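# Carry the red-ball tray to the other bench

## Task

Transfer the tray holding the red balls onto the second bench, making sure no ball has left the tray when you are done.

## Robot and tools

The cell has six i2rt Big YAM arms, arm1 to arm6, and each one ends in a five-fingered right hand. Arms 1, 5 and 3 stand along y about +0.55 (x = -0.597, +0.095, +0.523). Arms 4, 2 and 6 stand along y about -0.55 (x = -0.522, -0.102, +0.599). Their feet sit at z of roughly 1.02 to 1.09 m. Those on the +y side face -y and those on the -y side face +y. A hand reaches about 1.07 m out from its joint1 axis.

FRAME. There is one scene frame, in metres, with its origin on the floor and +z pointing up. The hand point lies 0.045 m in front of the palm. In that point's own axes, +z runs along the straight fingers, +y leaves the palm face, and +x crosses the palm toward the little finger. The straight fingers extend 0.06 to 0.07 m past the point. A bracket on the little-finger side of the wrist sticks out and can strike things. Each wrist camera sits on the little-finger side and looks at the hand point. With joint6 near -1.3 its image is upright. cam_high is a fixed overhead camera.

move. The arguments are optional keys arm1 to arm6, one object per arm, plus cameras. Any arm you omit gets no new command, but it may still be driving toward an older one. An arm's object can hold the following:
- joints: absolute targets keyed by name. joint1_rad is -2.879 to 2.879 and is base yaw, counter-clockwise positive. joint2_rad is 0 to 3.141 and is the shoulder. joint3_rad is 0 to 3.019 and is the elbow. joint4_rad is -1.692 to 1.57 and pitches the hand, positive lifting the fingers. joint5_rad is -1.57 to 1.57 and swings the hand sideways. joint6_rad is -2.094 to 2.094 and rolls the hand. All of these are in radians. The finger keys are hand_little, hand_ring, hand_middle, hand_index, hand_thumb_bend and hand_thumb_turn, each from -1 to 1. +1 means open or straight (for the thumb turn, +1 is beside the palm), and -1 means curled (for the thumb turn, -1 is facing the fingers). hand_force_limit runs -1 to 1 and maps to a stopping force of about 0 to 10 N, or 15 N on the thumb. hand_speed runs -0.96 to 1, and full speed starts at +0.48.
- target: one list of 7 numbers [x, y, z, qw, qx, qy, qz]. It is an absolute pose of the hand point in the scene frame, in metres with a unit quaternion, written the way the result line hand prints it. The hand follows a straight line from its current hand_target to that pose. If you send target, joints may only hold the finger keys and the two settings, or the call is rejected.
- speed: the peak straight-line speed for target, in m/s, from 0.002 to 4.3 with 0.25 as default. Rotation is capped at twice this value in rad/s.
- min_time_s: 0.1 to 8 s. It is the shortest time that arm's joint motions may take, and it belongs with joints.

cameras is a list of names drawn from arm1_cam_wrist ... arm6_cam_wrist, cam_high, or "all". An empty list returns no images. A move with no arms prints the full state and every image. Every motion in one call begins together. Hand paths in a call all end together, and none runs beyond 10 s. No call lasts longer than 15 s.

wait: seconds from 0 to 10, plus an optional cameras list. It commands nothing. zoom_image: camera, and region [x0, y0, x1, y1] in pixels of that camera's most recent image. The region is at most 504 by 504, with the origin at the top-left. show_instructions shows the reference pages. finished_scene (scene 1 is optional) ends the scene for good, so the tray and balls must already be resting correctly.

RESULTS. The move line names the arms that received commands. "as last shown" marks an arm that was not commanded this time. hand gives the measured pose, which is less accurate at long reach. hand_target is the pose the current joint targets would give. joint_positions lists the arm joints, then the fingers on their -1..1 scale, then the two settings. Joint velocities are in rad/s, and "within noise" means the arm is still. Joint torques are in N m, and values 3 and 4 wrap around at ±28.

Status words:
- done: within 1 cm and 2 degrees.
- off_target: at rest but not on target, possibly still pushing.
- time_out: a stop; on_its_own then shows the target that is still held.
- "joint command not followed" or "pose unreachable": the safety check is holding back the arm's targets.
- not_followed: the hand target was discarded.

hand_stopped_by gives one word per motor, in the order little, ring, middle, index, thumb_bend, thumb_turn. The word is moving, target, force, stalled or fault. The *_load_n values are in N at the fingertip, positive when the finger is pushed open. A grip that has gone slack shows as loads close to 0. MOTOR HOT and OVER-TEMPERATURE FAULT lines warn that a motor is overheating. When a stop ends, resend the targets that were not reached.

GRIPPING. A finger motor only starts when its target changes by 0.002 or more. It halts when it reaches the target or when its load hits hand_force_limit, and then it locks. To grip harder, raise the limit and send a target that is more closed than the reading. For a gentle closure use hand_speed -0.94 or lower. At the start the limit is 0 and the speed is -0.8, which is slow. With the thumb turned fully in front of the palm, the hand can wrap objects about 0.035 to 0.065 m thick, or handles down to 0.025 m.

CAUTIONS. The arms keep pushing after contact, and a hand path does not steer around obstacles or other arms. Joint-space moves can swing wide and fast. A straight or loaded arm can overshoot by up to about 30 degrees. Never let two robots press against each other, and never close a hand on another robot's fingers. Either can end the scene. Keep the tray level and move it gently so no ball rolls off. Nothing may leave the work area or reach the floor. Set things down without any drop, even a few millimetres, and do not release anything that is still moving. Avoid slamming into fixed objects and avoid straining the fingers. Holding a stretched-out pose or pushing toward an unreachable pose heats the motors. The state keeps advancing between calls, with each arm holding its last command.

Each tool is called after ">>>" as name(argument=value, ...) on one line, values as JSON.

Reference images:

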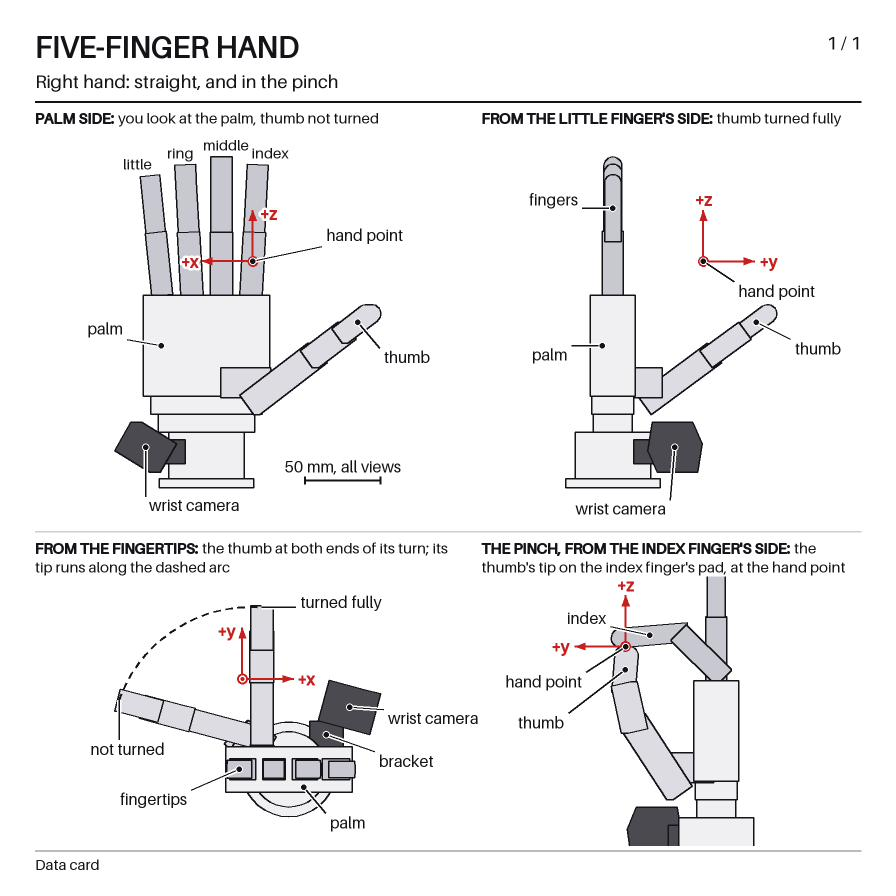

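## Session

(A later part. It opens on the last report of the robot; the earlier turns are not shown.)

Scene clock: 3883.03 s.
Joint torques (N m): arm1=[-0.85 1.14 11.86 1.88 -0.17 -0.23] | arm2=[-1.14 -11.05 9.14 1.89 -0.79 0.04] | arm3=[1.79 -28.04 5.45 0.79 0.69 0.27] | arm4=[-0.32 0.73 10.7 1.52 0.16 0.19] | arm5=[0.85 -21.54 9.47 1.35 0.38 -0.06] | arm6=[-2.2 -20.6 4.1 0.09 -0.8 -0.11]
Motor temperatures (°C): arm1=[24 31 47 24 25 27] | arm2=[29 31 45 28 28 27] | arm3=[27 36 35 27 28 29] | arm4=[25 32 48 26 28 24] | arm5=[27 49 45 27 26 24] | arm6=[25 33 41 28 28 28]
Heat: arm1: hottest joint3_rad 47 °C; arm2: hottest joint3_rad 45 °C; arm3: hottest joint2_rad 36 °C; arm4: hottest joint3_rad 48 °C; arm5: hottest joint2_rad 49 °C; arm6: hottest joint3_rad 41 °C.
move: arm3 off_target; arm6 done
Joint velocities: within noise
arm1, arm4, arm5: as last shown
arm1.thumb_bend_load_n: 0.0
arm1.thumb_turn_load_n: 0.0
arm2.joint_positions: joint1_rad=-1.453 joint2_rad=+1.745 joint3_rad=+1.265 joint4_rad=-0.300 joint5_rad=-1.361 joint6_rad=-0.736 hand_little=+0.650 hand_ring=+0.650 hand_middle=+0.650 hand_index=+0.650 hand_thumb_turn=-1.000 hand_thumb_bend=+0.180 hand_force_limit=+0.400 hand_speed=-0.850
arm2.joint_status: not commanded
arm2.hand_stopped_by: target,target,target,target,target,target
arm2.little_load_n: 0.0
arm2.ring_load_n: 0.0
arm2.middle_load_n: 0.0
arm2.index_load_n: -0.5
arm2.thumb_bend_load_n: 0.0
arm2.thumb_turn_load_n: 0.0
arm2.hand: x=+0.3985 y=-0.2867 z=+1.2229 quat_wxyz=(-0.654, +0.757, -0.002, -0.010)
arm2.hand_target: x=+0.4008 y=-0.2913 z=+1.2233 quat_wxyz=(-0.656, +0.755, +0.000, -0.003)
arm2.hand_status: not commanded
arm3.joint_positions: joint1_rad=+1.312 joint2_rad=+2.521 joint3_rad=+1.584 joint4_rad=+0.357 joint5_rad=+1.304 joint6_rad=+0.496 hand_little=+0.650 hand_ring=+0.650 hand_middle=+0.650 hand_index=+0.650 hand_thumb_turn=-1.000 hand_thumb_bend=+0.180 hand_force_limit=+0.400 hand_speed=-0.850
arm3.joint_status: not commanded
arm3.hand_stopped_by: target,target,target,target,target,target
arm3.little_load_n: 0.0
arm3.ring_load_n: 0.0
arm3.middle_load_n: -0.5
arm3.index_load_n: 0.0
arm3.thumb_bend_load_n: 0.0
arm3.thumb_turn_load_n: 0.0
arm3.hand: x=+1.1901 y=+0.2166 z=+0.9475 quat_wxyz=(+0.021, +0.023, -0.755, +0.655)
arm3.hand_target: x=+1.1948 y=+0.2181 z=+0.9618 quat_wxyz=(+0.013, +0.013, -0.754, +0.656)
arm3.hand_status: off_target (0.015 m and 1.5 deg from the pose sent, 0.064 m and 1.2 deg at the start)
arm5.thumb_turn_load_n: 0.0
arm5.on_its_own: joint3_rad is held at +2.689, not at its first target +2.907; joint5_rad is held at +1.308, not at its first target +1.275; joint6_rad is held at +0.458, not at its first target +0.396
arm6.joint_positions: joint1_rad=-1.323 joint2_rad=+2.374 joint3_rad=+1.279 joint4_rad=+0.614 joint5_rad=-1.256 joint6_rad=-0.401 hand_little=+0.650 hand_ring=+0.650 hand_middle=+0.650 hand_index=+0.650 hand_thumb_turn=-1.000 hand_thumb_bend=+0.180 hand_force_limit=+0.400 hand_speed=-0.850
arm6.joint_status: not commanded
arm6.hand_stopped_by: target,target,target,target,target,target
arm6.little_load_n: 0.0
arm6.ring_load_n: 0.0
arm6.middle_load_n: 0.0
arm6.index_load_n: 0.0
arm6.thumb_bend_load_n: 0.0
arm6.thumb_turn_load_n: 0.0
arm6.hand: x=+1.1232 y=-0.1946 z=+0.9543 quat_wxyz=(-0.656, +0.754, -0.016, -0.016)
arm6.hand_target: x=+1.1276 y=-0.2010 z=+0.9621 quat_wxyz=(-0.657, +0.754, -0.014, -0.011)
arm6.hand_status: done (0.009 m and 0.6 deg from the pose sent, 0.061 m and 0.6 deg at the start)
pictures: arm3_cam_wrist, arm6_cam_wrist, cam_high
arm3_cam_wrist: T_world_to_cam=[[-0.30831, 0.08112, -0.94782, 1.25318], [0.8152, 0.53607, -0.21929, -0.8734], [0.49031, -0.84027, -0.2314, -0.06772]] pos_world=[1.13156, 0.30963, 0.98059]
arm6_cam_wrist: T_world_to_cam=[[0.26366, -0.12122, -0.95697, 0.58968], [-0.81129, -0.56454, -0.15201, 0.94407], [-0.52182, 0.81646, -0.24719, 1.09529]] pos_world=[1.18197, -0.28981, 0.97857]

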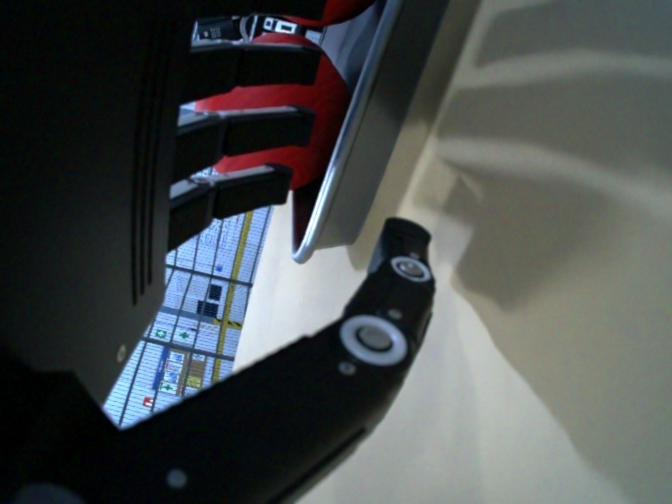

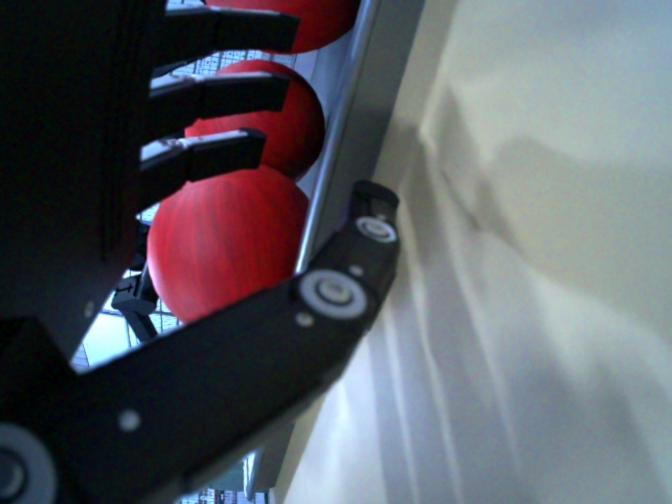

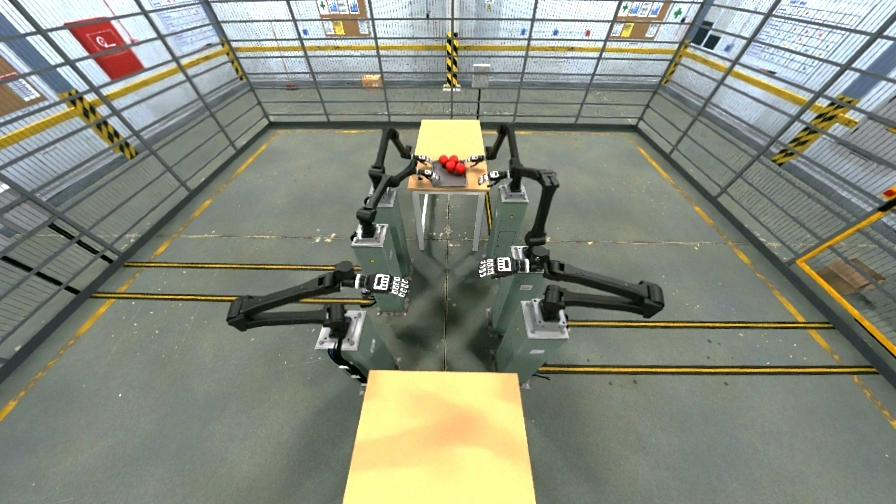

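>>> move(arm6={"target": [1.10, -0.25, 1.08, 0.656, -0.7546, 0.0114, 0.0132], "speed": 0.1}, arm3={"target": [1.17, 0.26, 1.08, 0.013, 0.013, -0.755, 0.655], "speed": 0.1}, cameras=["cam_high"])

>>> move(arm5={"target": [0.900, 0.195, 0.955, -0.0132, -0.0114, 0.7547, -0.6559], "speed": 0.06}, cameras=["arm5_cam_wrist", "cam_high"])

>>> zoom_image(camera="cam_high", region=[400, 140, 500, 210])

Scene clock: 3894.60 s.
Joint torques (N m): arm1=[-0.91 0.85 11.92 1.8 -0.15 -0.2] | arm2=[-1.03 -10.93 9.16 1.94 -0.79 0.04] | arm3=[1.14 -25.47 6.6 0.83 0.76 0.21] | arm4=[-0.38 0.73 10.7 1.5 0.16 0.2] | arm5=[0.44 -22.01 9.61 1.36 0.32 -0.1] | arm6=[-2.32 -17.67 5.49 -0.14 -0.92 -0.13]
Motor temperatures (°C): arm1=[24 31 47 24 25 27] | arm2=[29 31 45 28 28 27] | arm3=[27 37 34 27 28 29] | arm4=[25 32 48 26 28 24] | arm5=[27 49 45 27 26 24] | arm6=[25 33 41 28 29 28]
Heat: arm1: hottest joint3_rad 47 °C; arm2: hottest joint3_rad 45 °C; arm3: hottest joint2_rad 37 °C; arm4: hottest joint3_rad 48 °C; arm5: hottest joint2_rad 49 °C; arm6: hottest joint3_rad 41 °C.
move: arm3 done; arm6 done
Joint velocities: within noise
arm1, arm2, arm4, arm5: as last shown
arm2.index_load_n: 0.0
arm3.joint_positions: joint1_rad=+1.366 joint2_rad=+2.219 joint3_rad=+1.427 joint4_rad=+0.079 joint5_rad=+1.347 joint6_rad=+0.638 hand_little=+0.650 hand_ring=+0.650 hand_middle=+0.650 hand_index=+0.650 hand_thumb_turn=-1.000 hand_thumb_bend=+0.180 hand_force_limit=+0.400 hand_speed=-0.850
arm3.joint_status: not commanded
arm3.hand_stopped_by: target,target,target,target,target,target
arm3.little_load_n: 0.0
arm3.ring_load_n: 0.0
arm3.middle_load_n: 0.0
arm3.index_load_n: -0.5
arm3.thumb_bend_load_n: 0.0
arm3.thumb_turn_load_n: 0.0
arm3.hand: x=+1.1689 y=+0.2565 z=+1.0717 quat_wxyz=(+0.020, +0.021, -0.755, +0.655)
arm3.hand_target: x=+1.1706 y=+0.2589 z=+1.0802 quat_wxyz=(+0.013, +0.014, -0.755, +0.656)
arm3.hand_status: done (0.009 m and 1.2 deg from the pose sent, 0.141 m and 1.5 deg at the start)
arm5.on_its_own: joint3_rad is held at +2.689, not at its first target +2.907; joint5_rad is held at +1.308, not at its first target +1.275; joint6_rad is held at +0.458, not at its first target +0.396
arm6.joint_positions: joint1_rad=-1.397 joint2_rad=+2.039 joint3_rad=+1.133 joint4_rad=+0.281 joint5_rad=-1.322 joint6_rad=-0.554 hand_little=+0.650 hand_ring=+0.650 hand_middle=+0.650 hand_index=+0.650 hand_thumb_turn=-1.000 hand_thumb_bend=+0.180 hand_force_limit=+0.400 hand_speed=-0.850
arm6.joint_status: not commanded
arm6.hand_stopped_by: target,target,target,target,target,target
arm6.little_load_n: -0.5
arm6.ring_load_n: 0.0
arm6.middle_load_n: 0.0
arm6.index_load_n: 0.0
arm6.thumb_bend_load_n: 0.0
arm6.thumb_turn_load_n: 0.0
arm6.hand: x=+1.0991 y=-0.2439 z=+1.0763 quat_wxyz=(-0.656, +0.755, -0.013, -0.016)
arm6.hand_target: x=+1.1020 y=-0.2512 z=+1.0804 quat_wxyz=(-0.657, +0.754, -0.013, -0.012)
arm6.hand_status: done (0.007 m and 0.4 deg from the pose sent, 0.139 m and 0.6 deg at the start)

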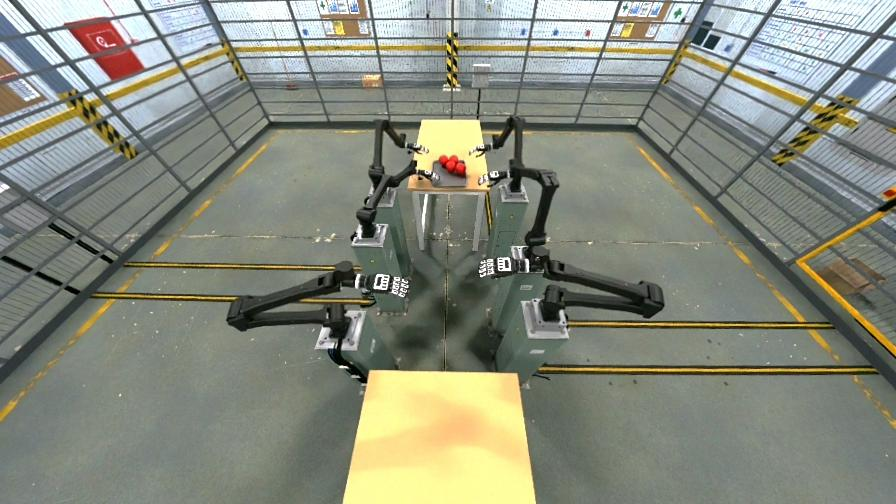

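Scene clock: 3895.90 s.
Joint torques (N m): arm1=[-0.67 1.03 11.88 1.91 -0.16 -0.21] | arm2=[-1.26 -10.99 9.14 1.91 -0.78 0.03] | arm3=[1.73 -25.64 6.37 0.81 0.81 0.26] | arm4=[-0.38 0.73 10.7 1.52 0.16 0.2] | arm5=[0.09 -21.25 9.48 1.29 0.39 -0.07] | arm6=[-2.32 -17.73 5.49 -0.09 -0.93 -0.11]
Motor temperatures (°C): arm1=[24 31 47 24 25 27] | arm2=[29 31 45 28 28 27] | arm3=[27 37 34 27 28 29] | arm4=[25 32 48 26 28 24] | arm5=[27 49 45 27 26 24] | arm6=[25 33 41 28 29 28]
Heat: arm1: hottest joint3_rad 47 °C; arm2: hottest joint3_rad 45 °C; arm3: hottest joint2_rad 37 °C; arm4: hottest joint3_rad 48 °C; arm5: hottest joint2_rad 49 °C; arm6: hottest joint3_rad 41 °C.
move: arm5 not_followed
Joint velocities: within noise
arm1, arm2, arm4, arm6: as last shown
arm1.middle_load_n: -0.5
arm1.thumb_turn_load_n: 0.5
arm3.joint_positions: joint1_rad=+1.366 joint2_rad=+2.219 joint3_rad=+1.427 joint4_rad=+0.078 joint5_rad=+1.347 joint6_rad=+0.639 hand_little=+0.650 hand_ring=+0.650 hand_middle=+0.650 hand_index=+0.650 hand_thumb_turn=-1.000 hand_thumb_bend=+0.180 hand_force_limit=+0.400 hand_speed=-0.850
arm3.joint_status: not commanded
arm3.hand_stopped_by: target,target,target,target,target,target
arm3.little_load_n: 0.0
arm3.ring_load_n: 0.0
arm3.middle_load_n: 0.0
arm3.index_load_n: 0.0
arm3.thumb_bend_load_n: 0.0
arm3.thumb_turn_load_n: 0.0
arm3.hand: x=+1.1688 y=+0.2565 z=+1.0715 quat_wxyz=(+0.020, +0.021, -0.755, +0.655)
arm3.hand_target: x=+1.1705 y=+0.2589 z=+1.0801 quat_wxyz=(+0.013, +0.014, -0.755, +0.656)
arm3.hand_status: not commanded
arm5.joint_positions: joint1_rad=+1.308 joint2_rad=+2.942 joint3_rad=+2.645 joint4_rad=-0.320 joint5_rad=+1.305 joint6_rad=+0.478 hand_little=+0.650 hand_ring=+0.650 hand_middle=+0.650 hand_index=+0.650 hand_thumb_turn=-1.000 hand_thumb_bend=+0.179 hand_force_limit=+0.400 hand_speed=-0.850
arm5.joint_status: not commanded
arm5.hand_stopped_by: target,target,target,target,target,target
arm5.little_load_n: 0.0
arm5.ring_load_n: 0.0
arm5.middle_load_n: 0.0
arm5.index_load_n: 0.0
arm5.thumb_bend_load_n: -2.0
arm5.thumb_turn_load_n: 0.0
arm5.on_its_own: joint3_rad is held at +2.644, not at its first target +2.907; joint5_rad is held at +1.310, not at its first target +1.275; joint6_rad is held at +0.469, not at its first target +0.396
arm5.hand: x=+0.9166 y=+0.1575 z=+0.9344 quat_wxyz=(+0.049, +0.028, -0.760, +0.647)
arm5.hand_target: x=+0.9166 y=+0.1575 z=+0.9344 quat_wxyz=(+0.049, +0.028, -0.760, +0.647)
arm5.hand_status: not_followed (0.046 m and 4.6 deg from the pose sent, 0.048 m and 3.9 deg at the start)
arm6.joint_positions: joint1_rad=-1.397 joint2_rad=+2.039 joint3_rad=+1.133 joint4_rad=+0.279 joint5_rad=-1.322 joint6_rad=-0.556 hand_little=+0.650 hand_ring=+0.650 hand_middle=+0.650 hand_index=+0.650 hand_thumb_turn=-1.000 hand_thumb_bend=+0.180 hand_force_limit=+0.400 hand_speed=-0.850
arm6.index_load_n: -0.5
arm6.hand: x=+1.0990 y=-0.2440 z=+1.0762 quat_wxyz=(-0.656, +0.755, -0.013, -0.016)
arm6.hand_target: x=+1.1019 y=-0.2513 z=+1.0804 quat_wxyz=(-0.657, +0.754, -0.013, -0.012)
pose unreachable (arm5 arm): on one or more control steps of this call this arm could not follow its commanded pose, so it was not sent that pose on those steps. On the call's last step it was still not sent that pose. It may still have moved: this result reports where it is.
cause: moving toward the commanded pose would bring a part of the arm too close to another arm (the arm3 arm, at the place that arm is still heading or pushing toward).
arm5_cam_wrist: T_world_to_cam=[[-0.36416, 0.17202, -0.91531, 1.15951], [0.79736, 0.56543, -0.21096, -0.62801], [0.48126, -0.80666, -0.34307, 0.12279]] pos_world=[0.86391, 0.25468, 0.97095]

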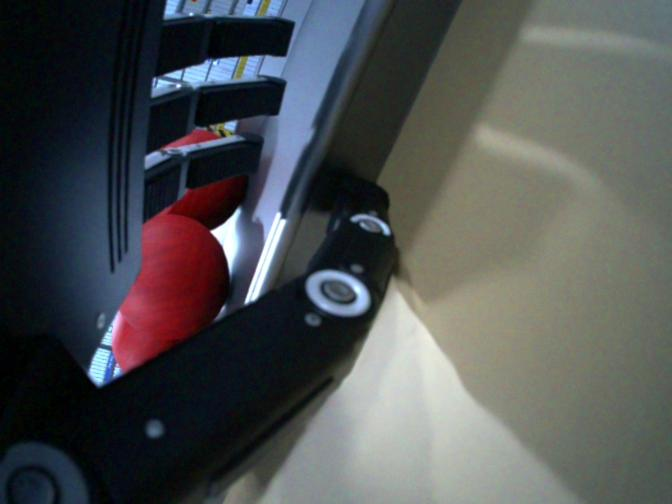

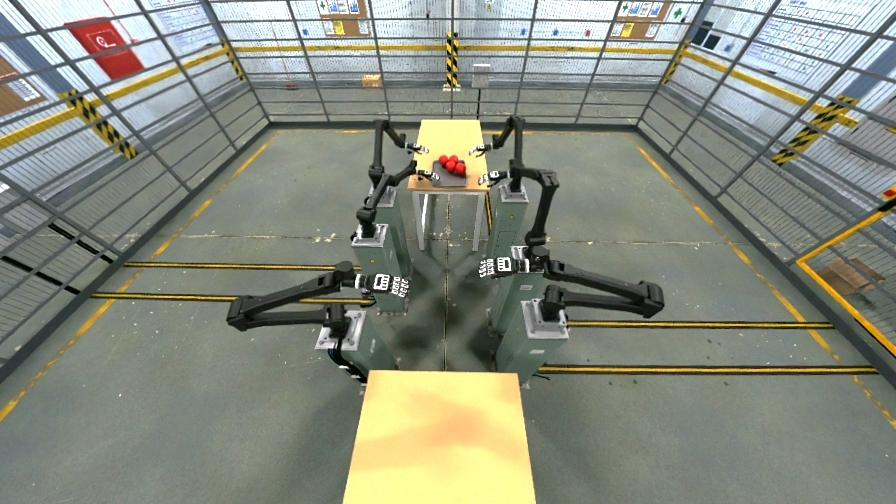

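Scaled by 5.040.

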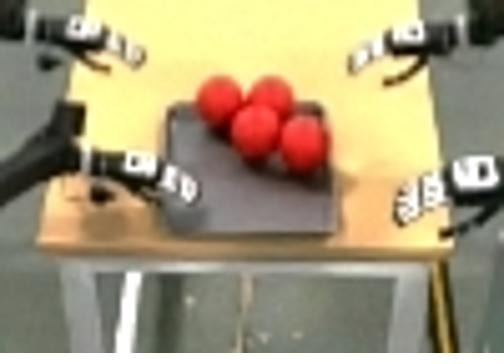

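>>> move(arm3={"joints": {"joint1_rad": 2.2, "joint2_rad": 1.8, "joint3_rad": 1.0, "joint4_rad": 0.0}, "min_time_s": 5})

>>> move(arm5={"target": [0.890, 0.195, 0.955, -0.0132, -0.0114, 0.7547, -0.6559], "speed": 0.06}, cameras=["arm5_cam_wrist", "cam_high"])

>>> zoom_image(camera="cam_high", region=[340, 110, 500, 210])

Scene clock: 3920.63 s.
Joint torques (N m): arm1=[-0.67 1.03 12.01 1.81 -0.13 -0.23] | arm2=[-1.03 -11.11 9.16 1.92 -0.79 0.03] | arm3=[2.43 -18.96 5.96 0.94 0.85 0.18] | arm4=[-0.38 0.73 10.7 1.51 0.16 0.19] | arm5=[0.73 -21.19 9.47 1.18 0.34 -0.11] | arm6=[-2.32 -17.73 5.49 -0.09 -0.93 -0.11]
Motor temperatures (°C): arm1=[24 31 47 24 25 27] | arm2=[29 31 45 28 28 27] | arm3=[27 36 33 27 28 29] | arm4=[25 31 48 26 28 24] | arm5=[27 50 44 27 26 24] | arm6=[25 35 41 27 29 28]
Heat: arm1: hottest joint3_rad 47 °C; arm2: hottest joint3_rad 45 °C; arm3: hottest joint2_rad 36 °C; arm4: hottest joint3_rad 48 °C; arm5: hottest joint2_rad 50 °C; arm6: hottest joint3_rad 41 °C.
move: arm3 done
Joint velocities: within noise
arm1, arm2, arm4, arm5, arm6: as last shown
arm1.ring_load_n: -0.5
arm1.middle_load_n: 0.0
arm1.thumb_turn_load_n: 0.0
arm2.middle_load_n: -0.5
arm3.joint_positions: joint1_rad=+2.196 joint2_rad=+1.817 joint3_rad=+1.004 joint4_rad=+0.019 joint5_rad=+1.349 joint6_rad=+0.639 hand_little=+0.650 hand_ring=+0.650 hand_middle=+0.650 hand_index=+0.650 hand_thumb_turn=-1.000 hand_thumb_bend=+0.180 hand_force_limit=+0.400 hand_speed=-0.850
arm3.joint_status: all done
arm3.hand_stopped_by: target,target,target,target,target,target
arm3.little_load_n: -0.5
arm3.ring_load_n: 0.0
arm3.middle_load_n: 0.0
arm3.index_load_n: 0.0
arm3.thumb_bend_load_n: 0.0
arm3.thumb_turn_load_n: 0.0
arm3.hand: x=+1.0616 y=+0.7415 z=+1.1453 quat_wxyz=(-0.215, +0.349, -0.674, +0.615)
arm3.hand_target: x=+1.0595 y=+0.7427 z=+1.1529 quat_wxyz=(-0.222, +0.342, -0.677, +0.613)
arm3.hand_status: not commanded
arm5.on_its_own: joint3_rad is held at +2.644, not at its first target +2.907; joint5_rad is held at +1.310, not at its first target +1.275; joint6_rad is held at +0.469, not at its first target +0.396
arm6.little_load_n: 0.0
pictures: none

Scene clock: 3922.67 s.
Joint torques (N m): arm1=[-1.26 1.32 11.95 1.84 -0.11 -0.21] | arm2=[-1.03 -11.05 9.2 1.92 -0.79 0.04] | arm3=[1.32 -19.6 5.9 0.81 0.83 0.21] | arm4=[-0.38 0.73 10.7 1.52 0.16 0.19] | arm5=[0.5 -22.3 8.06 2.29 0.3 -0.36] | arm6=[-2.32 -17.73 5.49 -0.08 -0.93 -0.11]
Motor temperatures (°C): arm1=[24 31 47 24 25 27] | arm2=[29 31 45 28 28 27] | arm3=[27 36 33 27 28 29] | arm4=[25 31 48 26 28 24] | arm5=[27 50 44 27 26 24] | arm6=[25 35 41 27 29 28]
Heat: arm1: hottest joint3_rad 47 °C; arm2: hottest joint3_rad 45 °C; arm3: hottest joint2_rad 36 °C; arm4: hottest joint3_rad 48 °C; arm5: hottest joint2_rad 50 °C; arm6: hottest joint3_rad 41 °C.
move: arm5 off_target
Joint velocities: within noise
arm1, arm2, arm3, arm4, arm6: as last shown
arm1.ring_load_n: 0.0
arm2.middle_load_n: 0.0
arm3.little_load_n: 0.0
arm4.middle_load_n: -0.5
arm5.joint_positions: joint1_rad=+1.327 joint2_rad=+2.724 joint3_rad=+2.178 joint4_rad=-0.061 joint5_rad=+1.318 joint6_rad=+0.519 hand_little=+0.650 hand_ring=+0.650 hand_middle=+0.650 hand_index=+0.650 hand_thumb_turn=-1.000 hand_thumb_bend=+0.180 hand_force_limit=+0.400 hand_speed=-0.850
arm5.joint_status: not commanded
arm5.hand_stopped_by: target,target,target,target,target,target
arm5.little_load_n: -0.5
arm5.ring_load_n: 0.0
arm5.middle_load_n: 0.0
arm5.index_load_n: -0.5
arm5.thumb_bend_load_n: -1.0
arm5.thumb_turn_load_n: 0.0
arm5.hand: x=+0.8773 y=+0.1830 z=+0.9343 quat_wxyz=(+0.030, +0.012, -0.757, +0.652)
arm5.hand_target: x=+0.8872 y=+0.1892 z=+0.9558 quat_wxyz=(+0.015, +0.008, -0.755, +0.656)
arm5.hand_status: off_target (0.027 m and 2.0 deg from the pose sent, 0.050 m and 4.6 deg at the start)
arm6.index_load_n: 0.0
arm5_cam_wrist: T_world_to_cam=[[-0.31864, 0.16086, -0.93413, 1.12039], [0.80658, 0.56367, -0.17807, -0.64962], [0.4979, -0.81018, -0.30935, 0.11681]] pos_world=[0.82281, 0.28058, 0.96704]

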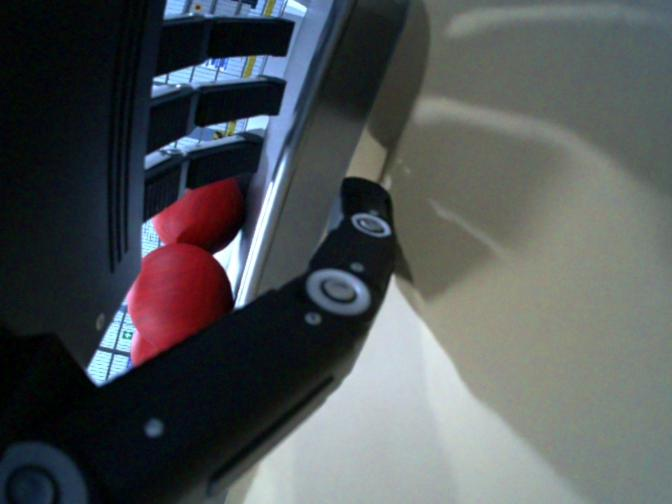

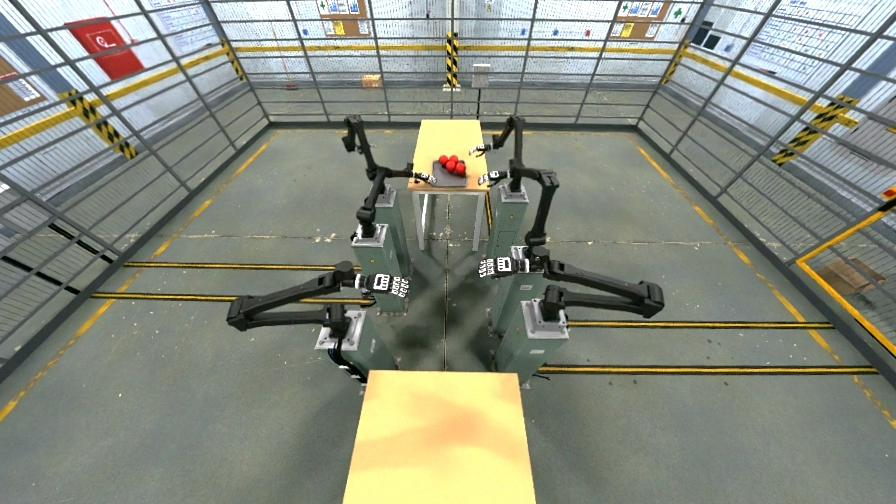

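Scaled by 3.150.

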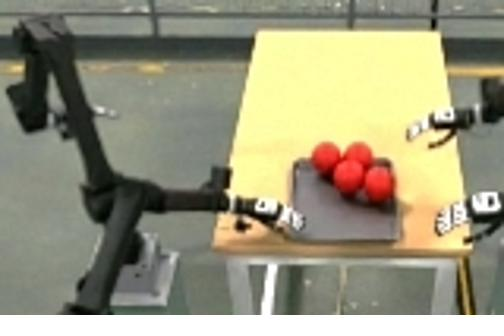

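Arm5 is freed and outside the tray rim. Move it outboard and up.

>>> move(arm5={"target": [0.870, 0.230, 0.985, -0.0132, -0.0114, 0.7547, -0.6559], "speed": 0.06})

>>> move(arm5={"target": [0.80, 0.27, 1.08, -0.0132, -0.0114, 0.7547, -0.6559], "speed": 0.12}, cameras=["arm5_cam_wrist", "cam_high"])

>>> zoom_image(camera="cam_high", region=[400, 140, 500, 210])

Scene clock: 3932.80 s.
Joint torques (N m): arm1=[-0.67 0.85 11.99 1.92 -0.14 -0.23] | arm2=[-1.2 -11.11 9.18 1.89 -0.79 0.03] | arm3=[1.38 -19.14 6 0.84 0.84 0.24] | arm4=[-0.32 0.73 10.71 1.52 0.16 0.19] | arm5=[1.14 -21.42 8.35 0.46 0.61 0.08] | arm6=[-2.32 -17.73 5.49 -0.08 -0.93 -0.11]
Motor temperatures (°C): arm1=[24 31 47 24 25 27] | arm2=[29 31 45 28 28 27] | arm3=[27 35 33 27 28 29] | arm4=[25 31 48 26 28 24] | arm5=[27 49 44 27 26 24] | arm6=[25 36 41 27 29 28]
Heat: arm1: hottest joint3_rad 47 °C; arm2: hottest joint3_rad 45 °C; arm3: hottest joint2_rad 35 °C; arm4: hottest joint3_rad 48 °C; arm5: hottest joint2_rad 49 °C; arm6: hottest joint3_rad 41 °C.
move: arm5 off_target
Joint velocities: within noise
arm1, arm2, arm3, arm4, arm6: as last shown
arm4.middle_load_n: 0.0
arm5.joint_positions: joint1_rad=+1.376 joint2_rad=+2.604 joint3_rad=+2.017 joint4_rad=-0.070 joint5_rad=+1.343 joint6_rad=+0.573 hand_little=+0.650 hand_ring=+0.650 hand_middle=+0.650 hand_index=+0.650 hand_thumb_turn=-1.000 hand_thumb_bend=+0.180 hand_force_limit=+0.400 hand_speed=-0.850
arm5.joint_status: not commanded
arm5.hand_stopped_by: target,target,target,target,target,target
arm5.little_load_n: -0.5
arm5.ring_load_n: 0.0
arm5.middle_load_n: 0.0
arm5.index_load_n: 0.0
arm5.thumb_bend_load_n: 0.0
arm5.thumb_turn_load_n: 0.5
arm5.hand: x=+0.8655 y=+0.2251 z=+0.9628 quat_wxyz=(+0.022, +0.020, -0.756, +0.654)
arm5.hand_target: x=+0.8709 y=+0.2299 z=+0.9849 quat_wxyz=(+0.013, +0.012, -0.754, +0.657)
arm5.hand_status: off_target (0.023 m and 1.4 deg from the pose sent, 0.070 m and 2.0 deg at the start)
pictures: none

Scene clock: 3935.03 s.
Joint torques (N m): arm1=[-0.79 0.67 11.95 1.94 -0.16 -0.23] | arm2=[-0.97 -11.05 9.17 1.94 -0.78 0.03] | arm3=[1.61 -20.07 6.01 0.7 0.86 0.23] | arm4=[-0.38 0.67 10.7 1.51 0.16 0.2] | arm5=[1.03 -19.37 8.34 0.14 0.68 0.07] | arm6=[-2.32 -17.73 5.48 -0.08 -0.93 -0.11]
Motor temperatures (°C): arm1=[24 31 47 24 25 27] | arm2=[29 31 45 28 28 27] | arm3=[27 35 33 27 28 29] | arm4=[25 31 48 26 28 24] | arm5=[27 49 44 27 26 24] | arm6=[25 36 41 27 29 28]
Heat: arm1: hottest joint3_rad 47 °C; arm2: hottest joint3_rad 45 °C; arm3: hottest joint2_rad 35 °C; arm4: hottest joint3_rad 48 °C; arm5: hottest joint2_rad 49 °C; arm6: hottest joint3_rad 41 °C.
move: arm5 off_target
Joint velocities: within noise
arm1.joint_positions: joint1_rad=+0.326 joint2_rad=+0.424 joint3_rad=+0.550 joint4_rad=-0.271 joint5_rad=+0.294 joint6_rad=+0.069 hand_little=+0.600 hand_ring=+0.600 hand_middle=+0.600 hand_index=+0.600 hand_thumb_turn=-1.000 hand_thumb_bend=+0.150 hand_force_limit=+0.400 hand_speed=-0.800
arm1.joint_status: not commanded
arm1.hand_stopped_by: target,target,target,target,target,target
arm1.little_load_n: 0.0
arm1.ring_load_n: 0.0
arm1.middle_load_n: 0.0
arm1.index_load_n: 0.0
arm1.thumb_bend_load_n: 0.0
arm1.thumb_turn_load_n: 0.0
arm1.hand: x=-0.5176 y=+0.2190 z=+1.3153 quat_wxyz=(-0.008, -0.009, -0.755, +0.655)
arm1.hand_target: x=-0.5207 y=+0.2197 z=+1.3235 quat_wxyz=(-0.003, -0.006, -0.753, +0.658)
arm1.hand_status: not commanded
arm2, arm3, arm6: as last shown
arm2.little_load_n: -0.5
arm4.joint_positions: joint1_rad=-0.356 joint2_rad=+0.410 joint3_rad=+0.366 joint4_rad=-0.096 joint5_rad=-0.351 joint6_rad=-0.077 hand_little=+0.600 hand_ring=+0.600 hand_middle=+0.600 hand_index=+0.600 hand_thumb_turn=-1.000 hand_thumb_bend=+0.150 hand_force_limit=+0.400 hand_speed=-0.800
arm4.joint_status: not commanded
arm4.hand_stopped_by: target,target,target,target,target,target
arm4.little_load_n: 0.0
arm4.ring_load_n: 0.0
arm4.middle_load_n: 0.0
arm4.index_load_n: 0.0
arm4.thumb_bend_load_n: 0.0
arm4.thumb_turn_load_n: 0.0
arm4.hand: x=-0.4942 y=-0.2208 z=+1.3198 quat_wxyz=(-0.657, +0.754, +0.008, +0.011)
arm4.hand_target: x=-0.4977 y=-0.2225 z=+1.3218 quat_wxyz=(-0.656, +0.755, +0.005, +0.006)
arm4.hand_status: not commanded
arm5.joint_positions: joint1_rad=+1.414 joint2_rad=+2.269 joint3_rad=+1.675 joint4_rad=-0.187 joint5_rad=+1.374 joint6_rad=+0.701 hand_little=+0.650 hand_ring=+0.650 hand_middle=+0.650 hand_index=+0.650 hand_thumb_turn=-1.000 hand_thumb_bend=+0.180 hand_force_limit=+0.400 hand_speed=-0.850
arm5.joint_status: not commanded
arm5.hand_stopped_by: target,target,target,target,target,target
arm5.little_load_n: 0.0
arm5.ring_load_n: 0.0
arm5.middle_load_n: 0.0
arm5.index_load_n: 0.0
arm5.thumb_bend_load_n: 0.0
arm5.thumb_turn_load_n: 0.0
arm5.hand: x=+0.7979 y=+0.2641 z=+1.0647 quat_wxyz=(+0.022, +0.018, -0.756, +0.654)
arm5.hand_target: x=+0.8005 y=+0.2693 z=+1.0811 quat_wxyz=(+0.014, +0.011, -0.754, +0.656)
arm5.hand_status: off_target (0.016 m and 1.3 deg from the pose sent, 0.142 m and 1.4 deg at the start)
arm5_cam_wrist: T_world_to_cam=[[-0.31789, 0.15015, -0.93616, 1.20824], [0.79639, 0.57809, -0.17771, -0.60411], [0.5145, -0.80204, -0.30335, 0.24059]] pos_world=[0.74141, 0.36078, 1.09674]

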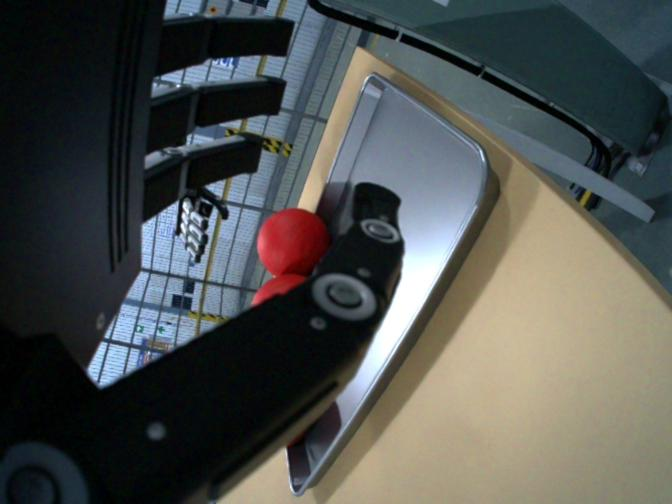

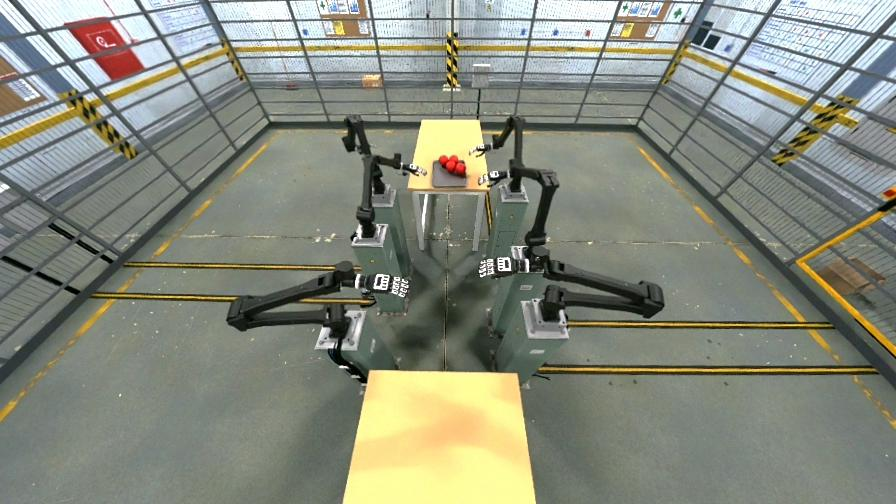

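Scaled by 5.040.

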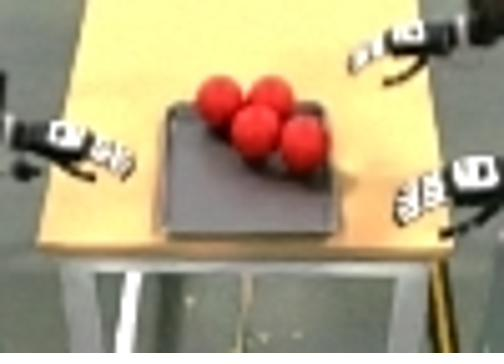

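>>> finished_scene()

The scene is finished: the task was done.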